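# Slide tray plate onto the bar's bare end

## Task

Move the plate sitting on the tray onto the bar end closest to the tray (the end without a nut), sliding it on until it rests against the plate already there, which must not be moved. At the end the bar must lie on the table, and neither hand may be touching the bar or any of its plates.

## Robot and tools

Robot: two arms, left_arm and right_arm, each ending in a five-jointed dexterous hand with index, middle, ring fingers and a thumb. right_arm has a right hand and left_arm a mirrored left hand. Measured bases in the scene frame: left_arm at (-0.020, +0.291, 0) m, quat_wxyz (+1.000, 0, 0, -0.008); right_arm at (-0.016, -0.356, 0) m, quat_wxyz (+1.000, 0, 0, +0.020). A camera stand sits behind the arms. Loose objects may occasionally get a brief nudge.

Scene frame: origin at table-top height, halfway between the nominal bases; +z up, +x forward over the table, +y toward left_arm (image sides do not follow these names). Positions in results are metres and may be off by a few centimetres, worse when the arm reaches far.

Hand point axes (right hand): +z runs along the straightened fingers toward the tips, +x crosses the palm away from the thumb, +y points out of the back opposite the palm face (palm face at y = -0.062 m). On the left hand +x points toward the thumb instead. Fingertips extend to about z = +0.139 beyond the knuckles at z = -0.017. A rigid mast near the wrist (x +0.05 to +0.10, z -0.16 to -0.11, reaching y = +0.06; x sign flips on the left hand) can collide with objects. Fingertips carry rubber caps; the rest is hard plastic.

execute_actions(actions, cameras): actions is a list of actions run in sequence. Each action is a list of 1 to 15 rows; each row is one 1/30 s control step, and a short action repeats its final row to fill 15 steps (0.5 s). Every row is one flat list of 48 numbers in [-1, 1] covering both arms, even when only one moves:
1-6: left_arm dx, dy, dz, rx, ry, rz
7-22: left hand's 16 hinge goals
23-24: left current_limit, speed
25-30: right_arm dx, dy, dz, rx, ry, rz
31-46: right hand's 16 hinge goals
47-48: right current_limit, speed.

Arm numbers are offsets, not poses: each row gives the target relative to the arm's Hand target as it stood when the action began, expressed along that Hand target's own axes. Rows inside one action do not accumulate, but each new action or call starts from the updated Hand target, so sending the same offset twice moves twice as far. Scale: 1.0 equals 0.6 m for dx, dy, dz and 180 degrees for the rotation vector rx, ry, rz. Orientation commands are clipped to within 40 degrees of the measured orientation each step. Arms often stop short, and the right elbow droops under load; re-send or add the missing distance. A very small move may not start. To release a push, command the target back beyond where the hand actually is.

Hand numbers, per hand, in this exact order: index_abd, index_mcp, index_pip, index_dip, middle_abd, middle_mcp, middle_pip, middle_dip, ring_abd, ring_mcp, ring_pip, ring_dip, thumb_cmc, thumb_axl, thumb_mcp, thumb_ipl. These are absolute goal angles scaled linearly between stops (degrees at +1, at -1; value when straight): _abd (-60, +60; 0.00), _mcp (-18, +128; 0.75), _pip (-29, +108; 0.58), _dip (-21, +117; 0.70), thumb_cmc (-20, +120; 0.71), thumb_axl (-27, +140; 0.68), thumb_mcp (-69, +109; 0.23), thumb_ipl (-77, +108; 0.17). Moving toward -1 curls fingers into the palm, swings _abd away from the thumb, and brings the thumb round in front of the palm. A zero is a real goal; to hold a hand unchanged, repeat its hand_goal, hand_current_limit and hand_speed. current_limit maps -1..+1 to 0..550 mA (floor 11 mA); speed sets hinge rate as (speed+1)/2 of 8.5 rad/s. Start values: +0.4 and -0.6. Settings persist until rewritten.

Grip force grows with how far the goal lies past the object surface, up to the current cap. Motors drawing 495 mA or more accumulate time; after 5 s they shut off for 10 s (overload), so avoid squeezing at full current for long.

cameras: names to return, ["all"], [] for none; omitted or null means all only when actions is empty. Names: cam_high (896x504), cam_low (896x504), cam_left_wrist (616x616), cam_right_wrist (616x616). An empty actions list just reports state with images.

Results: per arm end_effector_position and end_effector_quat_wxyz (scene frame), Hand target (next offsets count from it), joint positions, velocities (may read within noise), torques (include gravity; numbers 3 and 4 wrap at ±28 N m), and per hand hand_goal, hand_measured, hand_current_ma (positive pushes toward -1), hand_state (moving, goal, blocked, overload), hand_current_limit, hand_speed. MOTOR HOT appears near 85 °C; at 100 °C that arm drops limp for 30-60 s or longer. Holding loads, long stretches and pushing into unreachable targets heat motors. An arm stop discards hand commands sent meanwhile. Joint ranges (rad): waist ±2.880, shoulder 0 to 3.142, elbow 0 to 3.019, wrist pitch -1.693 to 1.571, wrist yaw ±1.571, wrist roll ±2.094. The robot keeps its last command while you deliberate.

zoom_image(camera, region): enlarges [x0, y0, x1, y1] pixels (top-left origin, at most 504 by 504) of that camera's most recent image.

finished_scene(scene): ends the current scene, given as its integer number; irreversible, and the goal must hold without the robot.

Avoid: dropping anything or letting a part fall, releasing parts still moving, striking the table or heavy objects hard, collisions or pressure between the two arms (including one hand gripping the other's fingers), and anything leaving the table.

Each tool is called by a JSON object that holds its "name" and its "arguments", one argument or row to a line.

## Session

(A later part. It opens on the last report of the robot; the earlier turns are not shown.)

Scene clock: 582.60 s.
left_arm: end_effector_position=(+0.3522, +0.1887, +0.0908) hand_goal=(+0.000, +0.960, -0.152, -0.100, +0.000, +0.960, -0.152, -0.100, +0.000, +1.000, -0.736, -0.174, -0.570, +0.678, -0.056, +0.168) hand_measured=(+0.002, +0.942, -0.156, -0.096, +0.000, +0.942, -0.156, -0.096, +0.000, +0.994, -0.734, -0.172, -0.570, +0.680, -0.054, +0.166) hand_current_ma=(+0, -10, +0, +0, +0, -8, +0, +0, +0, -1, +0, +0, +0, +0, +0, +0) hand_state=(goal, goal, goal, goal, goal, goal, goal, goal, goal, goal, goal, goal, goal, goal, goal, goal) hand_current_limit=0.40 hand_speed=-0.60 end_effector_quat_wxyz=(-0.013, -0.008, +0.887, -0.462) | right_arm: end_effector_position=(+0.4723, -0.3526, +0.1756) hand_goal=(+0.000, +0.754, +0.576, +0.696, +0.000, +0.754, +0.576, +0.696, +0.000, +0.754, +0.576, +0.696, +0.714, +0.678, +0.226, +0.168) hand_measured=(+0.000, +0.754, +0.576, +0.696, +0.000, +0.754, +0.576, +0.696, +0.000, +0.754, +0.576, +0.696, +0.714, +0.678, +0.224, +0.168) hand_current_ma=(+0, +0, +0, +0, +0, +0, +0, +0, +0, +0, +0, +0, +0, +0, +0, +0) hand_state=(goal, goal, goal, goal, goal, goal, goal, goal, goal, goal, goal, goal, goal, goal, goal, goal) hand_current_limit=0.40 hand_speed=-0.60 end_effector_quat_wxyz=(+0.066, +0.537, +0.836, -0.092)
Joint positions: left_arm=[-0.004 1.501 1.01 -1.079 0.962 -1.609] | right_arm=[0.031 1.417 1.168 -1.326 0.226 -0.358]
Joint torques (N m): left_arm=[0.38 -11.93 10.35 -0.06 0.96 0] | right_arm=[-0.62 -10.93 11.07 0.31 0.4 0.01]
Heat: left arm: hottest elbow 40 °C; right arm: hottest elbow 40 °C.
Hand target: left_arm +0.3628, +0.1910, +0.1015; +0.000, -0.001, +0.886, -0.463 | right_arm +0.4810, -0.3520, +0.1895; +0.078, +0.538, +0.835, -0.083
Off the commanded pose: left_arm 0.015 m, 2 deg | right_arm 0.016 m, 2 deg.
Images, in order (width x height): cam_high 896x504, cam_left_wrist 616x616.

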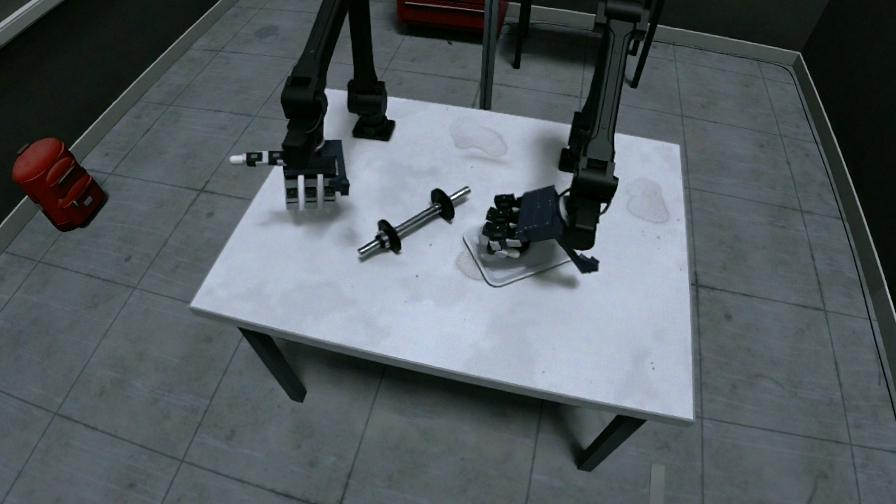

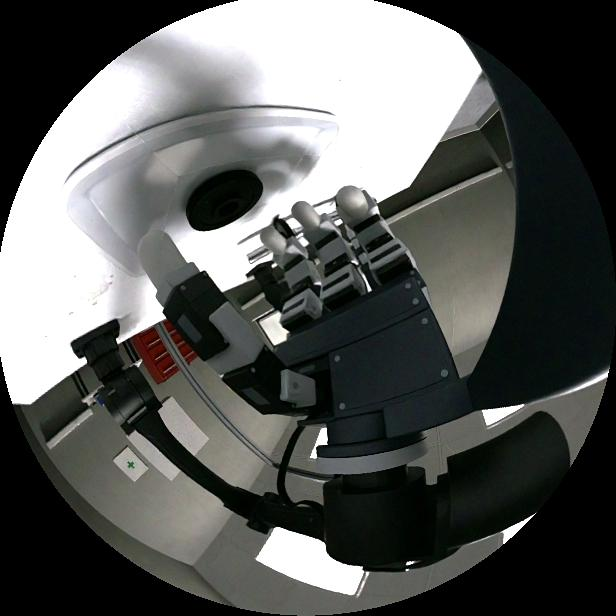

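{"name": "execute_actions", "arguments": {
  "actions": [
    [[0.015,-0.0055,0.0225,0,-0.0568,-0.0398,0,0.959,-0.153,-0.101,0,0.959,-0.153,-0.101,0,1,-0.737,-0.174,-0.571,0.677,-0.056,0.168,0.4,-0.6,0,0,0,0,0,0,0,0.754,0.576,0.696,0,0.754,0.576,0.696,0,0.754,0.576,0.696,0.714,0.678,0.226,0.168,0.4,-0.6]],
    [[0.015,-0.0055,0.0225,0,-0.0568,-0.0398,0,0.959,-0.153,-0.101,0,0.959,-0.153,-0.101,0,1,-0.737,-0.174,-0.571,0.677,-0.056,0.168,0.4,-0.6,0,0,0,0,0,0,0,0.754,0.576,0.696,0,0.754,0.576,0.696,0,0.754,0.576,0.696,0.714,0.678,0.226,0.168,0.4,-0.6]],
    [[0,0,0,0,0,0,0,0.959,-0.153,-0.101,0,0.959,-0.153,-0.101,0,1,-0.737,-0.174,-0.571,0.677,-0.056,0.168,0.4,-0.6,0,0,0,0,0,0,0,0.754,0.576,0.696,0,0.754,0.576,0.696,0,0.754,0.576,0.696,0.714,0.678,0.226,0.168,0.4,-0.6]]
  ],
  "cameras": ["cam_high","cam_left_wrist"]
}}

{"name": "zoom_image", "arguments": {
  "camera": "cam_left_wrist",
  "region": [120, 120, 400, 400]
}}

{"name": "zoom_image", "arguments": {
  "camera": "cam_high",
  "region": [420, 180, 600, 300]
}}

Scene clock: 605.23 s.
left_arm: end_effector_position=(+0.3484, +0.1669, +0.0884) hand_goal=(+0.000, +0.960, -0.152, -0.100, +0.000, +0.960, -0.152, -0.100, +0.000, +1.000, -0.736, -0.174, -0.570, +0.678, -0.056, +0.168) hand_measured=(+0.002, +0.942, -0.156, -0.096, +0.000, +0.942, -0.156, -0.096, +0.000, +0.994, -0.734, -0.172, -0.570, +0.680, -0.054, +0.166) hand_current_ma=(+0, -10, +0, +0, +0, -8, +0, +0, +0, -1, +0, +0, +0, +0, +0, +0) hand_state=(goal, goal, goal, goal, goal, goal, goal, goal, goal, goal, goal, goal, goal, goal, goal, goal) hand_current_limit=0.40 hand_speed=-0.60 end_effector_quat_wxyz=(+0.043, -0.108, +0.880, -0.461) | right_arm: end_effector_position=(+0.4723, -0.3526, +0.1756) hand_goal=(+0.000, +0.754, +0.576, +0.696, +0.000, +0.754, +0.576, +0.696, +0.000, +0.754, +0.576, +0.696, +0.714, +0.678, +0.226, +0.168) hand_measured=(+0.000, +0.754, +0.576, +0.696, +0.000, +0.754, +0.576, +0.696, +0.000, +0.754, +0.576, +0.696, +0.714, +0.678, +0.224, +0.168) hand_current_ma=(+0, +0, +0, +0, +0, +0, +0, +0, +0, +0, +0, +0, +0, +0, +0, +0) hand_state=(goal, goal, goal, goal, goal, goal, goal, goal, goal, goal, goal, goal, goal, goal, goal, goal) hand_current_limit=0.40 hand_speed=-0.60 end_effector_quat_wxyz=(+0.066, +0.537, +0.836, -0.092)
Joint positions: left_arm=[-0.053 1.376 0.856 -0.668 0.908 -2.074] | right_arm=[0.031 1.417 1.168 -1.326 0.226 -0.358]
Joint torques (N m): left_arm=[0.38 -12.28 7.87 1.55 0.77 -0.21] | right_arm=[-0.62 -10.81 11.07 0.35 0.4 0.01]
Heat: left arm: hottest elbow 41 °C; right arm: hottest elbow 41 °C.
Hand target: left_arm +0.3480, +0.1634, +0.0917; +0.100, -0.193, +0.865, -0.452 | right_arm +0.4810, -0.3520, +0.1895; +0.078, +0.538, +0.835, -0.083
Off the commanded pose: left_arm 0.005 m, 12 deg | right_arm 0.016 m, 2 deg.
joint sent to its limit (left arm) — joint 6 (wrist roll), lower limit. The joint targets are off in orientation, not in position.
Images, in order (width x height): cam_high 896x504, cam_left_wrist 616x616.

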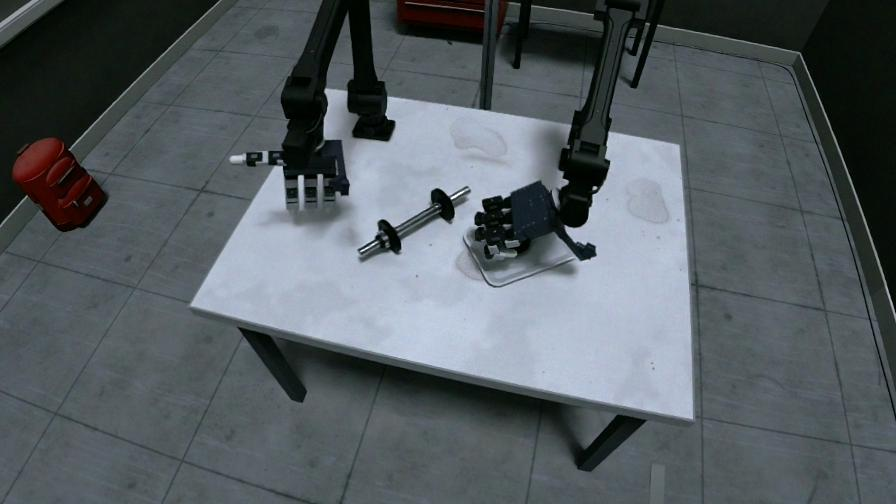

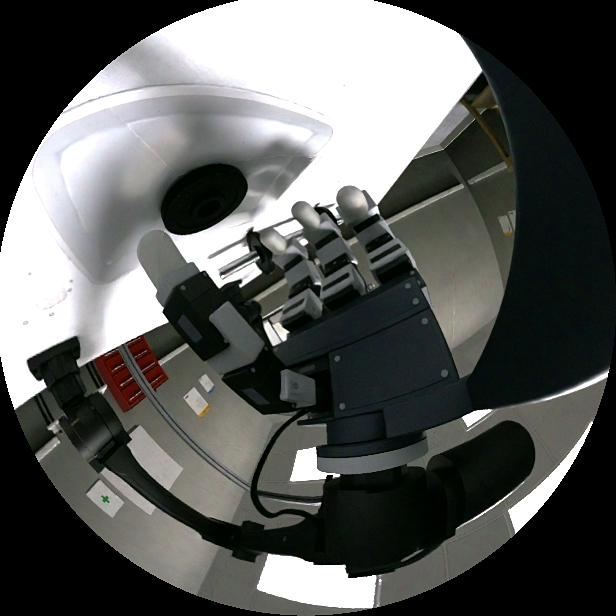

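Scaled by 1.800 from the camera's 616x616 image, which has a finer 880x880 frame.

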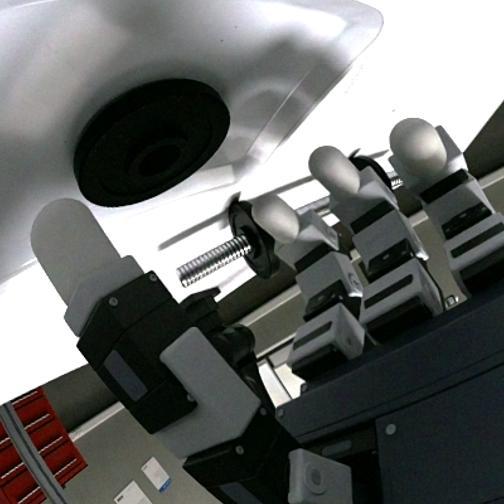

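Scaled by 2.800.

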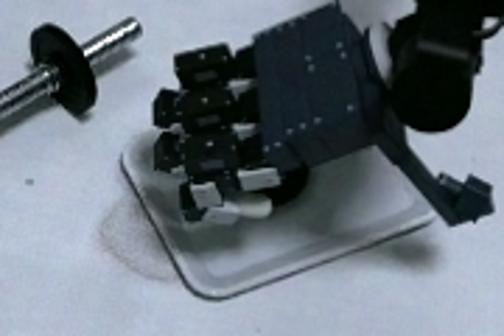

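{"name": "execute_actions", "arguments": {
  "actions": [
    [[0,-0.0888,-0.0622,0,0,0,0,0.959,-0.153,-0.101,0,0.959,-0.153,-0.101,0,1,-0.737,-0.174,-0.571,0.677,-0.056,0.168,0.4,-0.6,0,0,0,0,0,0,0,0.754,0.576,0.696,0,0.754,0.576,0.696,0,0.754,0.576,0.696,0.714,0.678,0.226,0.168,0.4,-0.6]],
    [[0,-0.0888,-0.0622,0,0,0,0,0.959,-0.153,-0.101,0,0.959,-0.153,-0.101,0,1,-0.737,-0.174,-0.571,0.677,-0.056,0.168,0.4,-0.6,0,0,0,0,0,0,0,0.754,0.576,0.696,0,0.754,0.576,0.696,0,0.754,0.576,0.696,0.714,0.678,0.226,0.168,0.4,-0.6]],
    [[0,0,0,-0.0242,0.038,0.0728,0,0.959,-0.153,-0.101,0,0.959,-0.153,-0.101,0,1,-0.737,-0.174,-0.571,0.677,-0.056,0.168,0.4,-0.6,0,0,0,0,0,0,0,0.754,0.576,0.696,0,0.754,0.576,0.696,0,0.754,0.576,0.696,0.714,0.678,0.226,0.168,0.4,-0.6]],
    [[0,0,0,-0.0242,0.038,0.0728,0,0.959,-0.153,-0.101,0,0.959,-0.153,-0.101,0,1,-0.737,-0.174,-0.571,0.677,-0.056,0.168,0.4,-0.6,0,0,0,0,0,0,0,0.754,0.576,0.696,0,0.754,0.576,0.696,0,0.754,0.576,0.696,0.714,0.678,0.226,0.168,0.4,-0.6]],
    [[0,0,0,-0.0242,0.038,0.0728,0,0.959,-0.153,-0.101,0,0.959,-0.153,-0.101,0,1,-0.737,-0.174,-0.571,0.677,-0.056,0.168,0.4,-0.6,0,0,0,0,0,0,0,0.754,0.576,0.696,0,0.754,0.576,0.696,0,0.754,0.576,0.696,0.714,0.678,0.226,0.168,0.4,-0.6]],
    [[0,0,0,-0.0242,0.038,0.0728,0,0.959,-0.153,-0.101,0,0.959,-0.153,-0.101,0,1,-0.737,-0.174,-0.571,0.677,-0.056,0.168,0.4,-0.6,0,0,0,0,0,0,0,0.754,0.576,0.696,0,0.754,0.576,0.696,0,0.754,0.576,0.696,0.714,0.678,0.226,0.168,0.4,-0.6]],
    [[0,0,0,-0.0242,0.038,0.0728,0,0.959,-0.153,-0.101,0,0.959,-0.153,-0.101,0,1,-0.737,-0.174,-0.571,0.677,-0.056,0.168,0.4,-0.6,0,0,0,0,0,0,0,0.754,0.576,0.696,0,0.754,0.576,0.696,0,0.754,0.576,0.696,0.714,0.678,0.226,0.168,0.4,-0.6]],
    [[0,0,0,-0.0242,0.038,0.0728,0,0.959,-0.153,-0.101,0,0.959,-0.153,-0.101,0,1,-0.737,-0.174,-0.571,0.677,-0.056,0.168,0.4,-0.6,0,0,0,0,0,0,0,0.754,0.576,0.696,0,0.754,0.576,0.696,0,0.754,0.576,0.696,0.714,0.678,0.226,0.168,0.4,-0.6]],
    [[0,0,0,-0.0242,0.038,0.0728,0,0.959,-0.153,-0.101,0,0.959,-0.153,-0.101,0,1,-0.737,-0.174,-0.571,0.677,-0.056,0.168,0.4,-0.6,0,0,0,0,0,0,0,0.754,0.576,0.696,0,0.754,0.576,0.696,0,0.754,0.576,0.696,0.714,0.678,0.226,0.168,0.4,-0.6]],
    [[0,0,0,-0.0242,0.038,0.0728,0,0.959,-0.153,-0.101,0,0.959,-0.153,-0.101,0,1,-0.737,-0.174,-0.571,0.677,-0.056,0.168,0.4,-0.6,0,0,0,0,0,0,0,0.754,0.576,0.696,0,0.754,0.576,0.696,0,0.754,0.576,0.696,0.714,0.678,0.226,0.168,0.4,-0.6]]
  ],
  "cameras": ["cam_high","cam_left_wrist"]
}}

Scene clock: 651.23 s.
left_arm: end_effector_position=(+0.3507, +0.1641, +0.2203) hand_goal=(+0.000, +0.960, -0.152, -0.100, +0.000, +0.960, -0.152, -0.100, +0.000, +1.000, -0.736, -0.174, -0.570, +0.678, -0.056, +0.168) hand_measured=(+0.002, +0.956, -0.152, -0.096, +0.000, +0.956, -0.154, -0.096, +0.000, +0.996, -0.734, -0.172, -0.570, +0.680, -0.058, +0.166) hand_current_ma=(+0, -1, +0, +0, +0, -1, +0, +0, +0, -1, +0, +0, +0, +0, +0, +0) hand_state=(goal, goal, goal, goal, goal, goal, goal, goal, goal, goal, goal, goal, goal, goal, goal, goal) hand_current_limit=0.40 hand_speed=-0.60 end_effector_quat_wxyz=(-0.004, +0.702, +0.712, -0.003) | right_arm: end_effector_position=(+0.4723, -0.3526, +0.1756) hand_goal=(+0.000, +0.754, +0.576, +0.696, +0.000, +0.754, +0.576, +0.696, +0.000, +0.754, +0.576, +0.696, +0.714, +0.678, +0.226, +0.168) hand_measured=(+0.000, +0.754, +0.576, +0.696, +0.000, +0.754, +0.576, +0.696, +0.000, +0.754, +0.576, +0.696, +0.714, +0.678, +0.224, +0.168) hand_current_ma=(+0, +0, +0, +0, +0, +0, +0, +0, +0, +0, +0, +0, +0, +0, +0, +0) hand_state=(goal, goal, goal, goal, goal, goal, goal, goal, goal, goal, goal, goal, goal, goal, goal, goal) hand_current_limit=0.40 hand_speed=-0.60 end_effector_quat_wxyz=(+0.066, +0.537, +0.836, -0.092)
Joint positions: left_arm=[-0.465 1.195 1.092 -1.479 0.003 -0.495] | right_arm=[0.031 1.417 1.168 -1.326 0.226 -0.358]
Joint torques (N m): left_arm=[-0.15 -9.35 8.85 0.65 -0.15 -0.04] | right_arm=[-0.67 -10.87 11.07 0.34 0.39 0.01]
Heat: left arm: hottest elbow 40 °C; right arm: hottest elbow 41 °C.
Hand target: left_arm +0.3480, +0.1637, +0.2218; -0.001, +0.708, +0.706, +0.000 | right_arm +0.4810, -0.3520, +0.1895; +0.078, +0.538, +0.835, -0.083
Off the commanded pose: left_arm 0.003 m, 1 deg | right_arm 0.016 m, 2 deg.
Images, in order (width x height): cam_high 896x504, cam_left_wrist 616x616.

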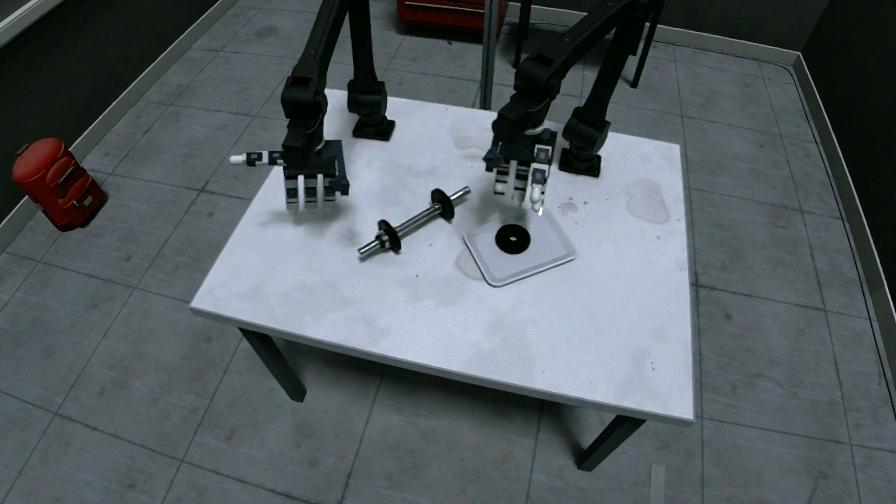

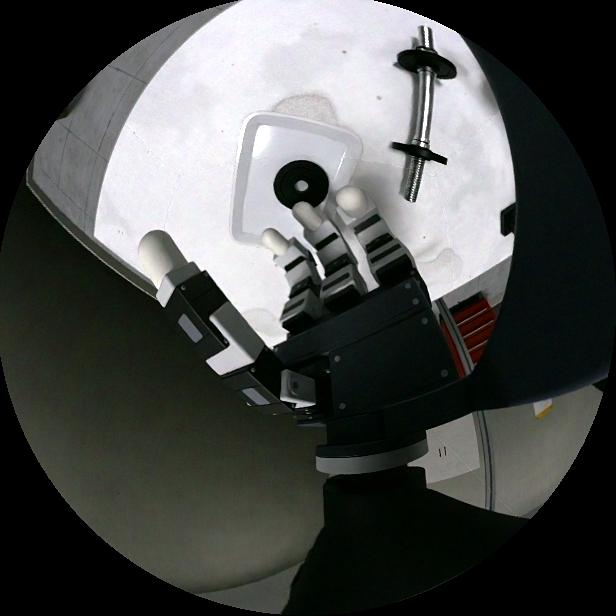

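{"name": "execute_actions", "arguments": {
  "actions": [
    [[-0.0367,-0.0633,0,0,0,0,0,0.959,-0.153,-0.101,0,0.959,-0.153,-0.101,0,1,-0.737,-0.174,-0.571,0.677,-0.056,0.168,0.4,-0.6,0,0,0,0,0,0,0,0.754,0.576,0.696,0,0.754,0.576,0.696,0,0.754,0.576,0.696,0.714,0.678,0.226,0.168,0.4,-0.6]],
    [[0,0,0,0.034,0.034,0.0654,0,0.959,-0.153,-0.101,0,0.959,-0.153,-0.101,0,1,-0.737,-0.174,-0.571,0.677,-0.056,0.168,0.4,-0.6,0,0,0,0,0,0,0,0.754,0.576,0.696,0,0.754,0.576,0.696,0,0.754,0.576,0.696,0.714,0.678,0.226,0.168,0.4,-0.6]],
    [[0,0,0,0.034,0.034,0.0654,0,0.959,-0.153,-0.101,0,0.959,-0.153,-0.101,0,1,-0.737,-0.174,-0.571,0.677,-0.056,0.168,0.4,-0.6,0,0,0,0,0,0,0,0.754,0.576,0.696,0,0.754,0.576,0.696,0,0.754,0.576,0.696,0.714,0.678,0.226,0.168,0.4,-0.6]],
    [[0,0,0,0.034,0.034,0.0654,0,0.959,-0.153,-0.101,0,0.959,-0.153,-0.101,0,1,-0.737,-0.174,-0.571,0.677,-0.056,0.168,0.4,-0.6,0,0,0,0,0,0,0,0.754,0.576,0.696,0,0.754,0.576,0.696,0,0.754,0.576,0.696,0.714,0.678,0.226,0.168,0.4,-0.6]],
    [[0,0,0,0.034,0.034,0.0654,0,0.959,-0.153,-0.101,0,0.959,-0.153,-0.101,0,1,-0.737,-0.174,-0.571,0.677,-0.056,0.168,0.4,-0.6,0,0,0,0,0,0,0,0.754,0.576,0.696,0,0.754,0.576,0.696,0,0.754,0.576,0.696,0.714,0.678,0.226,0.168,0.4,-0.6]],
    [[0,0,0,0.034,0.034,0.0654,0,0.959,-0.153,-0.101,0,0.959,-0.153,-0.101,0,1,-0.737,-0.174,-0.571,0.677,-0.056,0.168,0.4,-0.6,0,0,0,0,0,0,0,0.754,0.576,0.696,0,0.754,0.576,0.696,0,0.754,0.576,0.696,0.714,0.678,0.226,0.168,0.4,-0.6]],
    [[0,0,0,0.034,0.034,0.0654,0,0.959,-0.153,-0.101,0,0.959,-0.153,-0.101,0,1,-0.737,-0.174,-0.571,0.677,-0.056,0.168,0.4,-0.6,0,0,0,0,0,0,0,0.754,0.576,0.696,0,0.754,0.576,0.696,0,0.754,0.576,0.696,0.714,0.678,0.226,0.168,0.4,-0.6]],
    [[0,0,0,0.034,0.034,0.0654,0,0.959,-0.153,-0.101,0,0.959,-0.153,-0.101,0,1,-0.737,-0.174,-0.571,0.677,-0.056,0.168,0.4,-0.6,0,0,0,0,0,0,0,0.754,0.576,0.696,0,0.754,0.576,0.696,0,0.754,0.576,0.696,0.714,0.678,0.226,0.168,0.4,-0.6]]
  ],
  "cameras": ["cam_high","cam_low","cam_left_wrist"]
}}

Scene clock: 686.07 s.
left_arm: end_effector_position=(+0.2973, +0.1547, +0.2002) hand_goal=(+0.000, +0.960, -0.152, -0.100, +0.000, +0.960, -0.152, -0.100, +0.000, +1.000, -0.736, -0.174, -0.570, +0.678, -0.056, +0.168) hand_measured=(+0.002, +0.956, -0.152, -0.096, +0.000, +0.956, -0.154, -0.096, +0.000, +0.996, -0.734, -0.172, -0.570, +0.680, -0.058, +0.166) hand_current_ma=(+0, -1, +0, +0, +0, -1, +0, +0, +0, +0, +0, +0, +0, +0, +0, +0) hand_state=(goal, goal, goal, goal, goal, goal, goal, goal, goal, goal, goal, goal, goal, goal, goal, goal) hand_current_limit=0.40 hand_speed=-0.60 end_effector_quat_wxyz=(-0.360, +0.927, -0.057, +0.087) | right_arm: end_effector_position=(+0.4723, -0.3526, +0.1756) hand_goal=(+0.000, +0.754, +0.576, +0.696, +0.000, +0.754, +0.576, +0.696, +0.000, +0.754, +0.576, +0.696, +0.714, +0.678, +0.226, +0.168) hand_measured=(+0.000, +0.754, +0.576, +0.696, +0.000, +0.754, +0.576, +0.696, +0.000, +0.754, +0.576, +0.696, +0.714, +0.678, +0.224, +0.168) hand_current_ma=(+0, +0, +0, +0, +0, +0, +0, +0, +0, +0, +0, +0, +0, +0, +0, +0) hand_state=(goal, goal, goal, goal, goal, goal, goal, goal, goal, goal, goal, goal, goal, goal, goal, goal) hand_current_limit=0.40 hand_speed=-0.60 end_effector_quat_wxyz=(+0.066, +0.537, +0.836, -0.092)
Joint positions: left_arm=[-0.592 1.245 1.09 -1.697 -0.715 0.98] | right_arm=[0.031 1.417 1.168 -1.326 0.226 -0.358]
Joint torques (N m): left_arm=[-0.32 -7.06 14.17 -0.46 -0.77 -0.1] | right_arm=[-0.56 -10.81 11.06 0.32 0.39 0.01]
Heat: left arm: hottest elbow 39 °C; right arm: hottest elbow 41 °C.
Hand target: left_arm +0.3101, +0.1417, +0.2219; -0.462, +0.887, -0.001, +0.000 | right_arm +0.4810, -0.3520, +0.1895; +0.078, +0.538, +0.835, -0.083
Off the commanded pose: left_arm 0.028 m, 17 deg | right_arm 0.016 m, 2 deg.
joint sent to its limit (left arm) — joint 4 (wrist pitch), lower limit. The joint targets are off in orientation, not in position.
Images, in order (width x height): cam_high 896x504, cam_low 896x504, cam_left_wrist 616x616.

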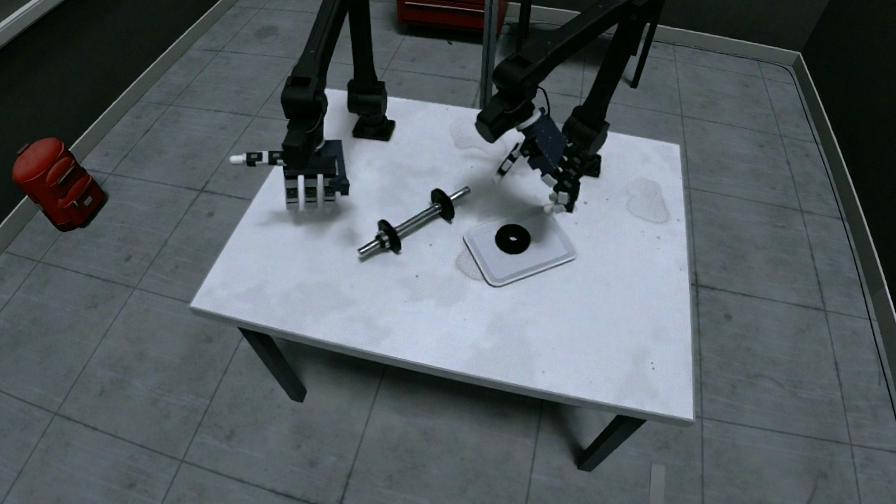

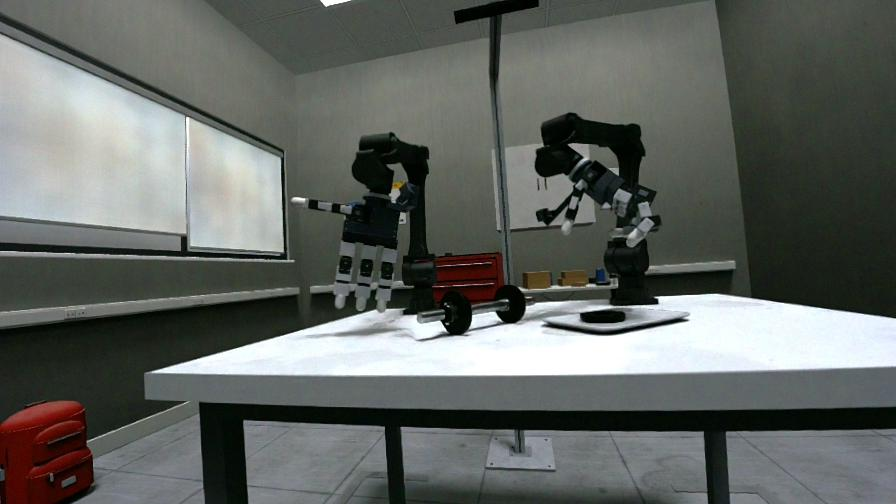

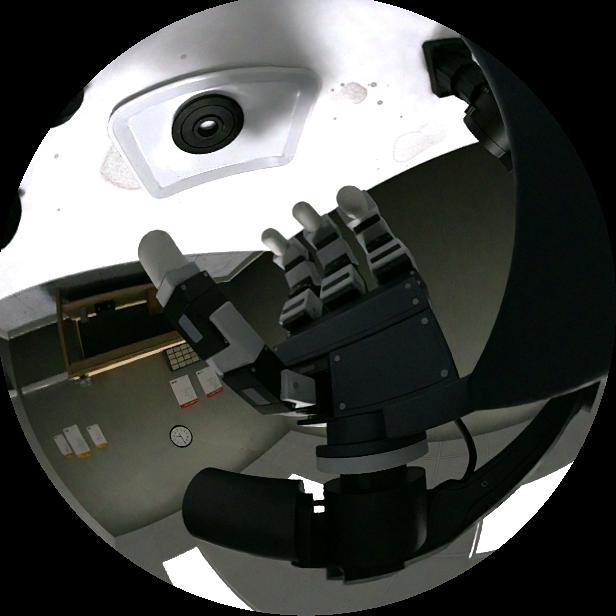

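{"name": "execute_actions", "arguments": {
  "actions": [
    [[0,0.0819,0.0574,0,0,0,0,0.959,-0.153,-0.101,0,0.959,-0.153,-0.101,0,1,-0.737,-0.174,-0.571,0.677,-0.056,0.168,0.4,-0.6,0,0,0,0,0,0,0,0.754,0.576,0.696,0,0.754,0.576,0.696,0,0.754,0.576,0.696,0.714,0.678,0.226,0.168,0.4,-0.6]],
    [[0,0.0819,0.0574,0,0,0,0,0.959,-0.153,-0.101,0,0.959,-0.153,-0.101,0,1,-0.737,-0.174,-0.571,0.677,-0.056,0.168,0.4,-0.6,0,0,0,0,0,0,0,0.754,0.576,0.696,0,0.754,0.576,0.696,0,0.754,0.576,0.696,0.714,0.678,0.226,0.168,0.4,-0.6]]
  ],
  "cameras": ["cam_high","cam_low","cam_left_wrist"]
}}

{"name": "zoom_image", "arguments": {
  "camera": "cam_left_wrist",
  "region": [120, 120, 400, 400]
}}

Scene clock: 691.10 s.
left_arm: end_effector_position=(+0.3111, +0.1438, +0.0991) hand_goal=(+0.000, +0.960, -0.152, -0.100, +0.000, +0.960, -0.152, -0.100, +0.000, +1.000, -0.736, -0.174, -0.570, +0.678, -0.056, +0.168) hand_measured=(+0.002, +0.954, -0.152, -0.096, +0.000, +0.954, -0.154, -0.096, +0.000, +0.996, -0.734, -0.172, -0.570, +0.680, -0.058, +0.166) hand_current_ma=(+0, -1, +0, +0, +0, -1, +0, +0, +0, -1, +0, +0, +0, +0, +0, +0) hand_state=(goal, goal, goal, goal, goal, goal, goal, goal, goal, goal, goal, goal, goal, goal, goal, goal) hand_current_limit=0.40 hand_speed=-0.60 end_effector_quat_wxyz=(-0.435, +0.900, -0.015, +0.019) | right_arm: end_effector_position=(+0.4723, -0.3526, +0.1756) hand_goal=(+0.000, +0.754, +0.576, +0.696, +0.000, +0.754, +0.576, +0.696, +0.000, +0.754, +0.576, +0.696, +0.714, +0.678, +0.226, +0.168) hand_measured=(+0.000, +0.754, +0.576, +0.696, +0.000, +0.754, +0.576, +0.696, +0.000, +0.754, +0.576, +0.696, +0.714, +0.678, +0.224, +0.168) hand_current_ma=(+0, +0, +0, +0, +0, +0, +0, +0, +0, +0, +0, +0, +0, +0, +0, +0) hand_state=(goal, goal, goal, goal, goal, goal, goal, goal, goal, goal, goal, goal, goal, goal, goal, goal) hand_current_limit=0.40 hand_speed=-0.60 end_effector_quat_wxyz=(+0.066, +0.537, +0.836, -0.092)
Joint positions: left_arm=[-0.633 1.551 1.07 -1.7 -0.71 0.722] | right_arm=[0.031 1.417 1.168 -1.326 0.226 -0.358]
Joint torques (N m): left_arm=[-0.09 -12.28 7.32 -0.95 -0.46 -0.24] | right_arm=[-0.62 -10.81 11.07 0.31 0.39 0.01]
Heat: left arm: hottest elbow 40 °C; right arm: hottest elbow 41 °C.
Hand target: left_arm +0.3099, +0.1417, +0.1018; -0.462, +0.887, -0.001, +0.000 | right_arm +0.4810, -0.3520, +0.1895; +0.078, +0.538, +0.835, -0.083
Off the commanded pose: left_arm 0.004 m, 4 deg | right_arm 0.016 m, 2 deg.
joint sent to its limit (left arm) — joint 4 (wrist pitch), lower limit. The joint targets are off in orientation, not in position.
Images, in order (width x height): cam_high 896x504, cam_low 896x504, cam_left_wrist 616x616.

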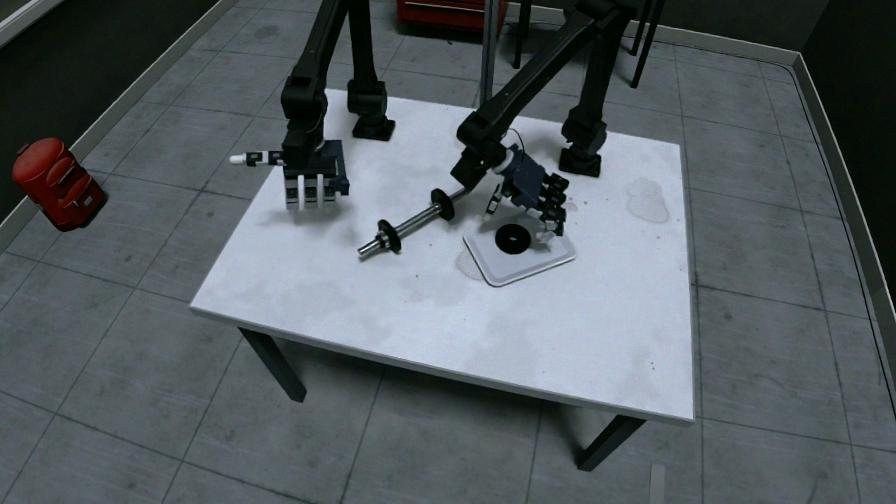

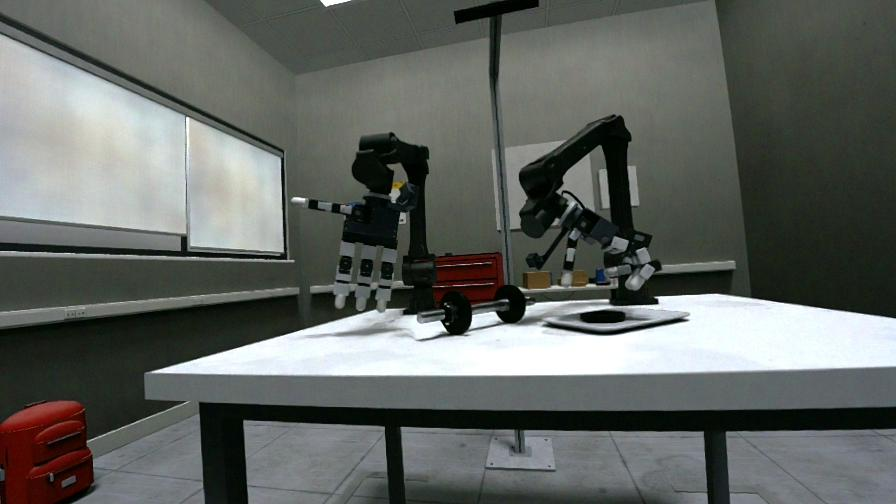

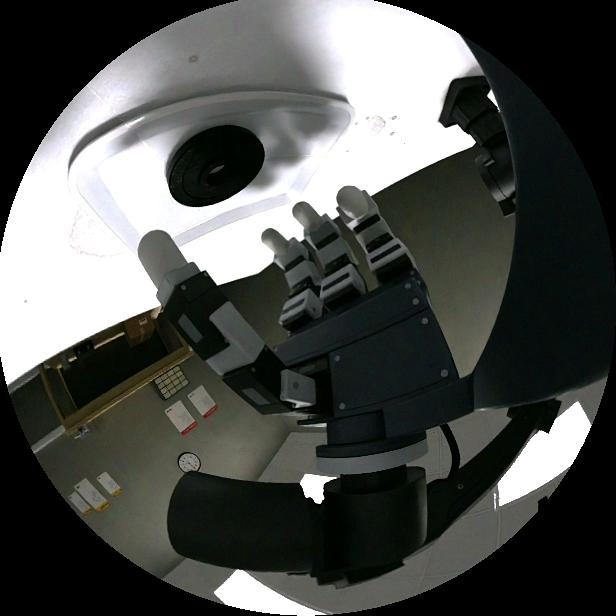

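Scaled by 1.800 from the camera's 616x616 image, which has a finer 880x880 frame.

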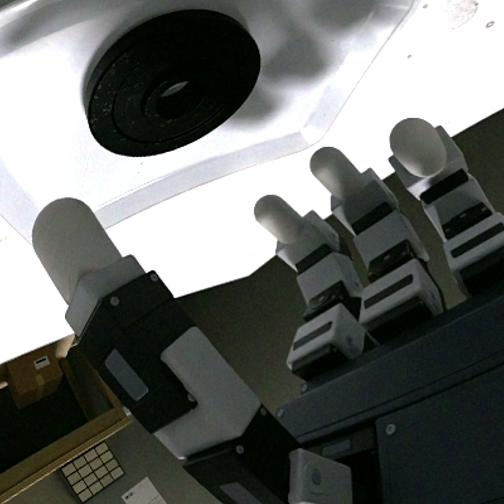

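{"name": "execute_actions", "arguments": {
  "actions": [
    [[0.0,0.0614,0.0430,0,0,0,0,0.959,-0.153,-0.101,0,0.959,-0.153,-0.101,0,1,-0.737,-0.174,-0.571,0.677,-0.056,0.168,0.4,-0.6,0,0,0,0,0,0,0,0.754,0.576,0.696,0,0.754,0.576,0.696,0,0.754,0.576,0.696,0.714,0.678,0.226,0.168,0.4,-0.6]]
  ],
  "cameras": ["cam_high","cam_low","cam_left_wrist"]
}}

{"name": "zoom_image", "arguments": {
  "camera": "cam_left_wrist",
  "region": [120, 120, 400, 400]
}}

{"name": "zoom_image", "arguments": {
  "camera": "cam_high",
  "region": [440, 180, 600, 300]
}}

{"name": "zoom_image", "arguments": {
  "camera": "cam_low",
  "region": [540, 240, 680, 340]
}}

Scene clock: 704.47 s.
left_arm: end_effector_position=(+0.3087, +0.1455, +0.0583) hand_goal=(+0.000, +0.960, -0.152, -0.100, +0.000, +0.960, -0.152, -0.100, +0.000, +1.000, -0.736, -0.174, -0.570, +0.678, -0.056, +0.168) hand_measured=(+0.002, +0.954, -0.152, -0.096, +0.000, +0.954, -0.154, -0.096, +0.000, +0.996, -0.734, -0.172, -0.570, +0.680, -0.058, +0.166) hand_current_ma=(+0, -2, +0, +0, +0, -1, +0, +0, +0, -1, +0, +0, +0, +0, +0, +0) hand_state=(goal, goal, goal, goal, goal, goal, goal, goal, goal, goal, goal, goal, goal, goal, goal, goal) hand_current_limit=0.40 hand_speed=-0.60 end_effector_quat_wxyz=(-0.464, +0.886, -0.004, -0.007) | right_arm: end_effector_position=(+0.4723, -0.3526, +0.1756) hand_goal=(+0.000, +0.754, +0.576, +0.696, +0.000, +0.754, +0.576, +0.696, +0.000, +0.754, +0.576, +0.696, +0.714, +0.678, +0.226, +0.168) hand_measured=(+0.000, +0.754, +0.576, +0.696, +0.000, +0.754, +0.576, +0.696, +0.000, +0.754, +0.576, +0.696, +0.714, +0.678, +0.224, +0.168) hand_current_ma=(+0, +0, +0, +0, +0, +0, +0, +0, +0, +0, +0, +0, +0, +0, +0, +0) hand_state=(goal, goal, goal, goal, goal, goal, goal, goal, goal, goal, goal, goal, goal, goal, goal, goal) hand_current_limit=0.40 hand_speed=-0.60 end_effector_quat_wxyz=(+0.066, +0.537, +0.836, -0.092)
Joint positions: left_arm=[-0.643 1.671 1.062 -1.694 -0.701 0.643] | right_arm=[0.031 1.417 1.168 -1.326 0.226 -0.358]
Joint torques (N m): left_arm=[-0.62 -12.1 6.11 -0.32 -0.5 -0.17] | right_arm=[-0.67 -10.75 11.07 0.35 0.39 0.01]
Heat: left arm: hottest elbow 39 °C; right arm: hottest elbow 41 °C.
Hand target: left_arm +0.3098, +0.1417, +0.0569; -0.461, +0.887, -0.001, +0.000 | right_arm +0.4810, -0.3520, +0.1895; +0.078, +0.538, +0.835, -0.083
Off the commanded pose: left_arm 0.004 m, 1 deg | right_arm 0.016 m, 2 deg.
Images, in order (width x height): cam_high 896x504, cam_low 896x504, cam_left_wrist 616x616.

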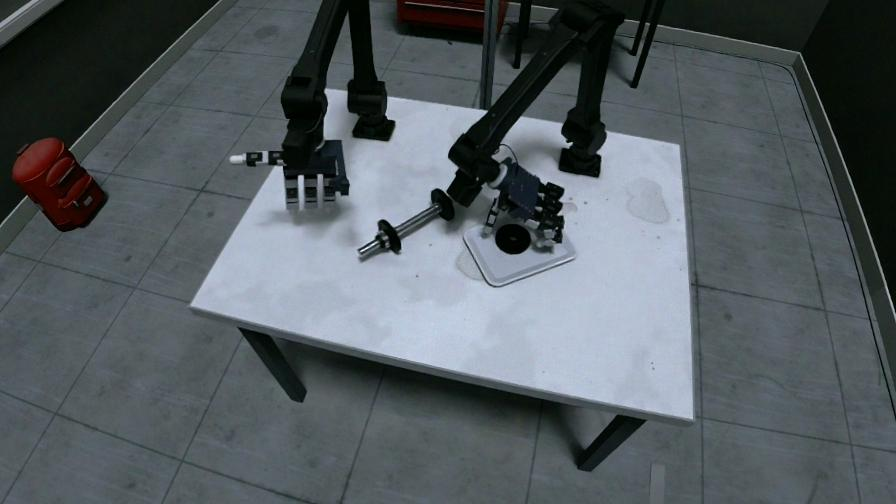

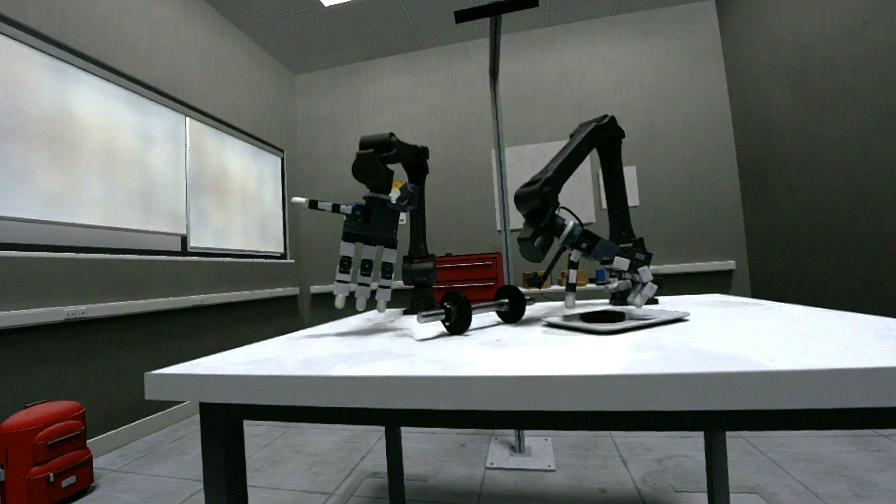

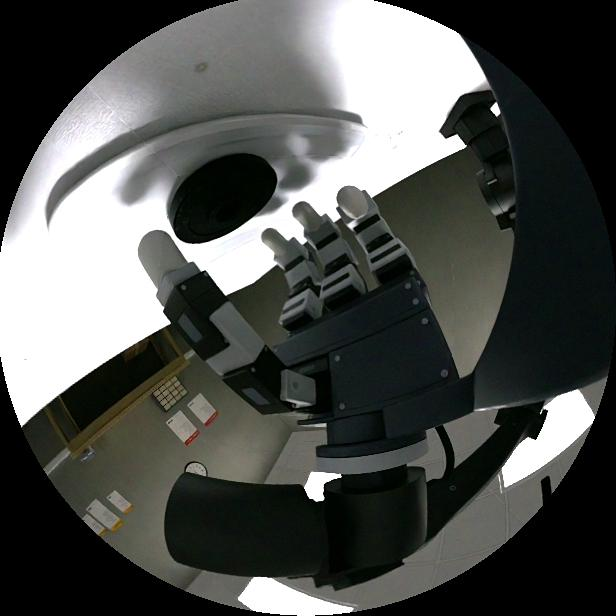

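Scaled by 1.800 from the camera's 616x616 image, which has a finer 880x880 frame.

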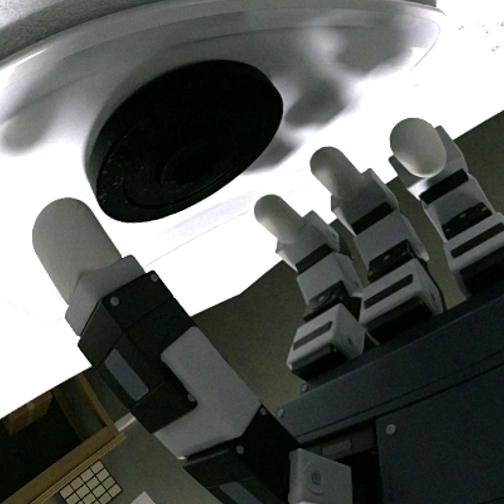

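Scaled by 3.150.

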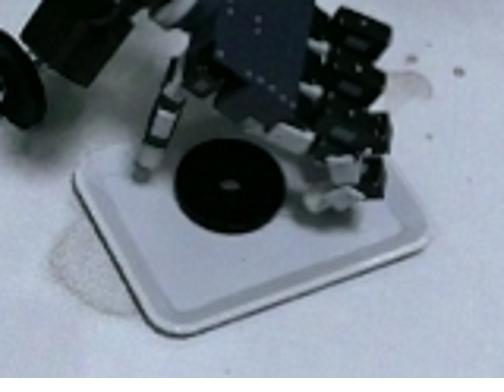

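Scaled by 3.600.

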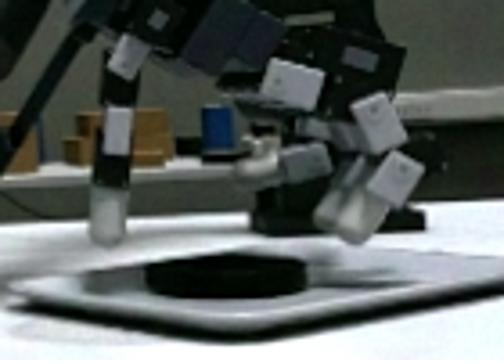

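{"name": "execute_actions", "arguments": {
  "actions": [
    [[-0.0167,0.0328,0.0230,0,0,0,0,0.959,-0.153,-0.101,0,0.959,-0.153,-0.101,0,1,-0.737,-0.174,-0.571,0.677,-0.056,0.168,0.4,-0.6,0,0,0,0,0,0,0,0.754,0.576,0.696,0,0.754,0.576,0.696,0,0.754,0.576,0.696,0.714,0.678,0.226,0.168,0.4,-0.6]]
  ],
  "cameras": ["cam_high","cam_low","cam_left_wrist"]
}}

{"name": "zoom_image", "arguments": {
  "camera": "cam_high",
  "region": [440, 180, 600, 300]
}}

{"name": "zoom_image", "arguments": {
  "camera": "cam_low",
  "region": [500, 240, 680, 340]
}}

Scene clock: 724.80 s.
left_arm: end_effector_position=(+0.3011, +0.1434, +0.0383) hand_goal=(+0.000, +0.960, -0.152, -0.100, +0.000, +0.960, -0.152, -0.100, +0.000, +1.000, -0.736, -0.174, -0.570, +0.678, -0.056, +0.168) hand_measured=(+0.002, +0.954, -0.152, -0.096, +0.000, +0.954, -0.154, -0.096, +0.000, +0.996, -0.734, -0.172, -0.570, +0.680, -0.058, +0.166) hand_current_ma=(+0, -2, +0, +0, +0, -1, +0, +0, +0, -1, +0, +0, +0, +0, +0, +0) hand_state=(goal, goal, goal, goal, goal, goal, goal, goal, goal, goal, goal, goal, goal, goal, goal, goal) hand_current_limit=0.40 hand_speed=-0.60 end_effector_quat_wxyz=(-0.461, +0.887, -0.002, -0.002) | right_arm: end_effector_position=(+0.4723, -0.3526, +0.1756) hand_goal=(+0.000, +0.754, +0.576, +0.696, +0.000, +0.754, +0.576, +0.696, +0.000, +0.754, +0.576, +0.696, +0.714, +0.678, +0.226, +0.168) hand_measured=(+0.000, +0.754, +0.576, +0.696, +0.000, +0.754, +0.576, +0.696, +0.000, +0.754, +0.576, +0.696, +0.714, +0.678, +0.224, +0.168) hand_current_ma=(+0, +0, +0, +0, +0, +0, +0, +0, +0, +0, +0, +0, +0, +0, +0, +0) hand_state=(goal, goal, goal, goal, goal, goal, goal, goal, goal, goal, goal, goal, goal, goal, goal, goal) hand_current_limit=0.40 hand_speed=-0.60 end_effector_quat_wxyz=(+0.066, +0.537, +0.836, -0.092)
Joint positions: left_arm=[-0.66 1.687 1.02 -1.633 -0.691 0.627] | right_arm=[0.031 1.417 1.168 -1.326 0.226 -0.358]
Joint torques (N m): left_arm=[-0.91 -11.99 5.19 -0.51 -0.45 -0.26] | right_arm=[-0.67 -10.81 11.04 0.32 0.39 0.01]
Heat: left arm: hottest elbow 39 °C; right arm: hottest elbow 41 °C.
Hand target: left_arm +0.2997, +0.1418, +0.0328; -0.462, +0.887, -0.001, +0.000 | right_arm +0.4810, -0.3520, +0.1895; +0.078, +0.538, +0.835, -0.083
Off the commanded pose: left_arm 0.006 m, 0 deg | right_arm 0.016 m, 2 deg.
Images, in order (width x height): cam_high 896x504, cam_low 896x504, cam_left_wrist 616x616.

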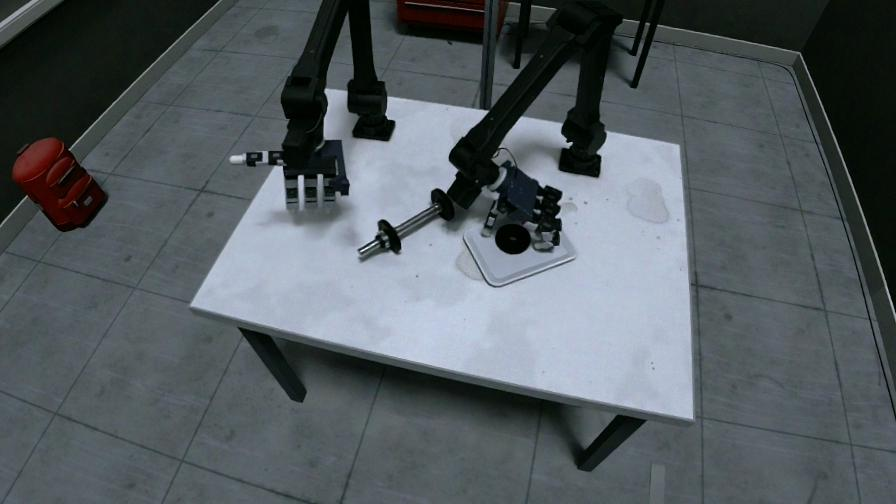

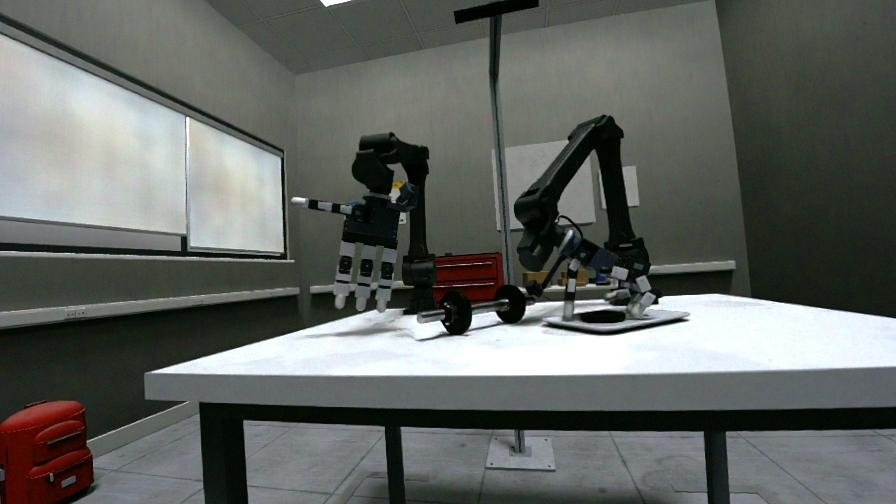

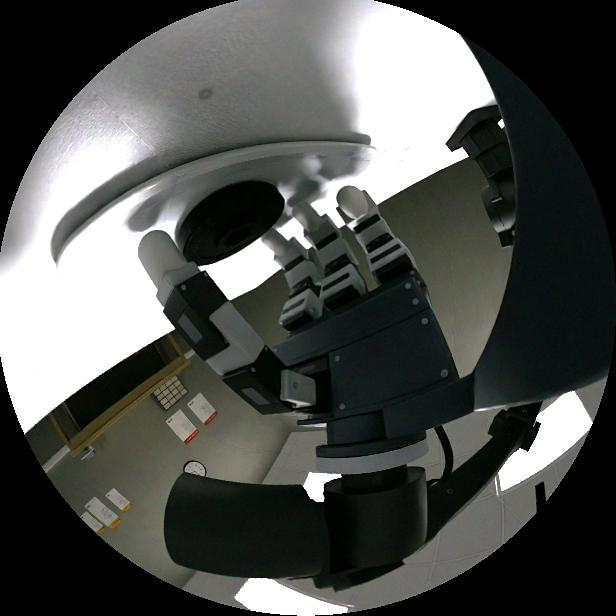

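Scaled by 3.150.

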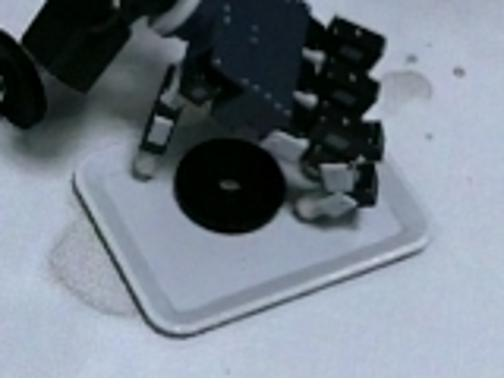

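Scaled by 2.800.

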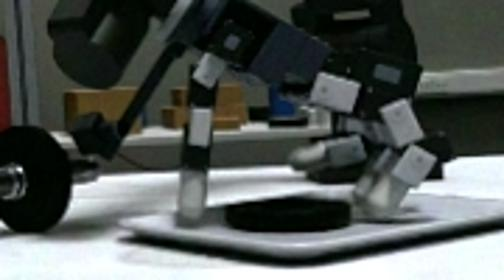

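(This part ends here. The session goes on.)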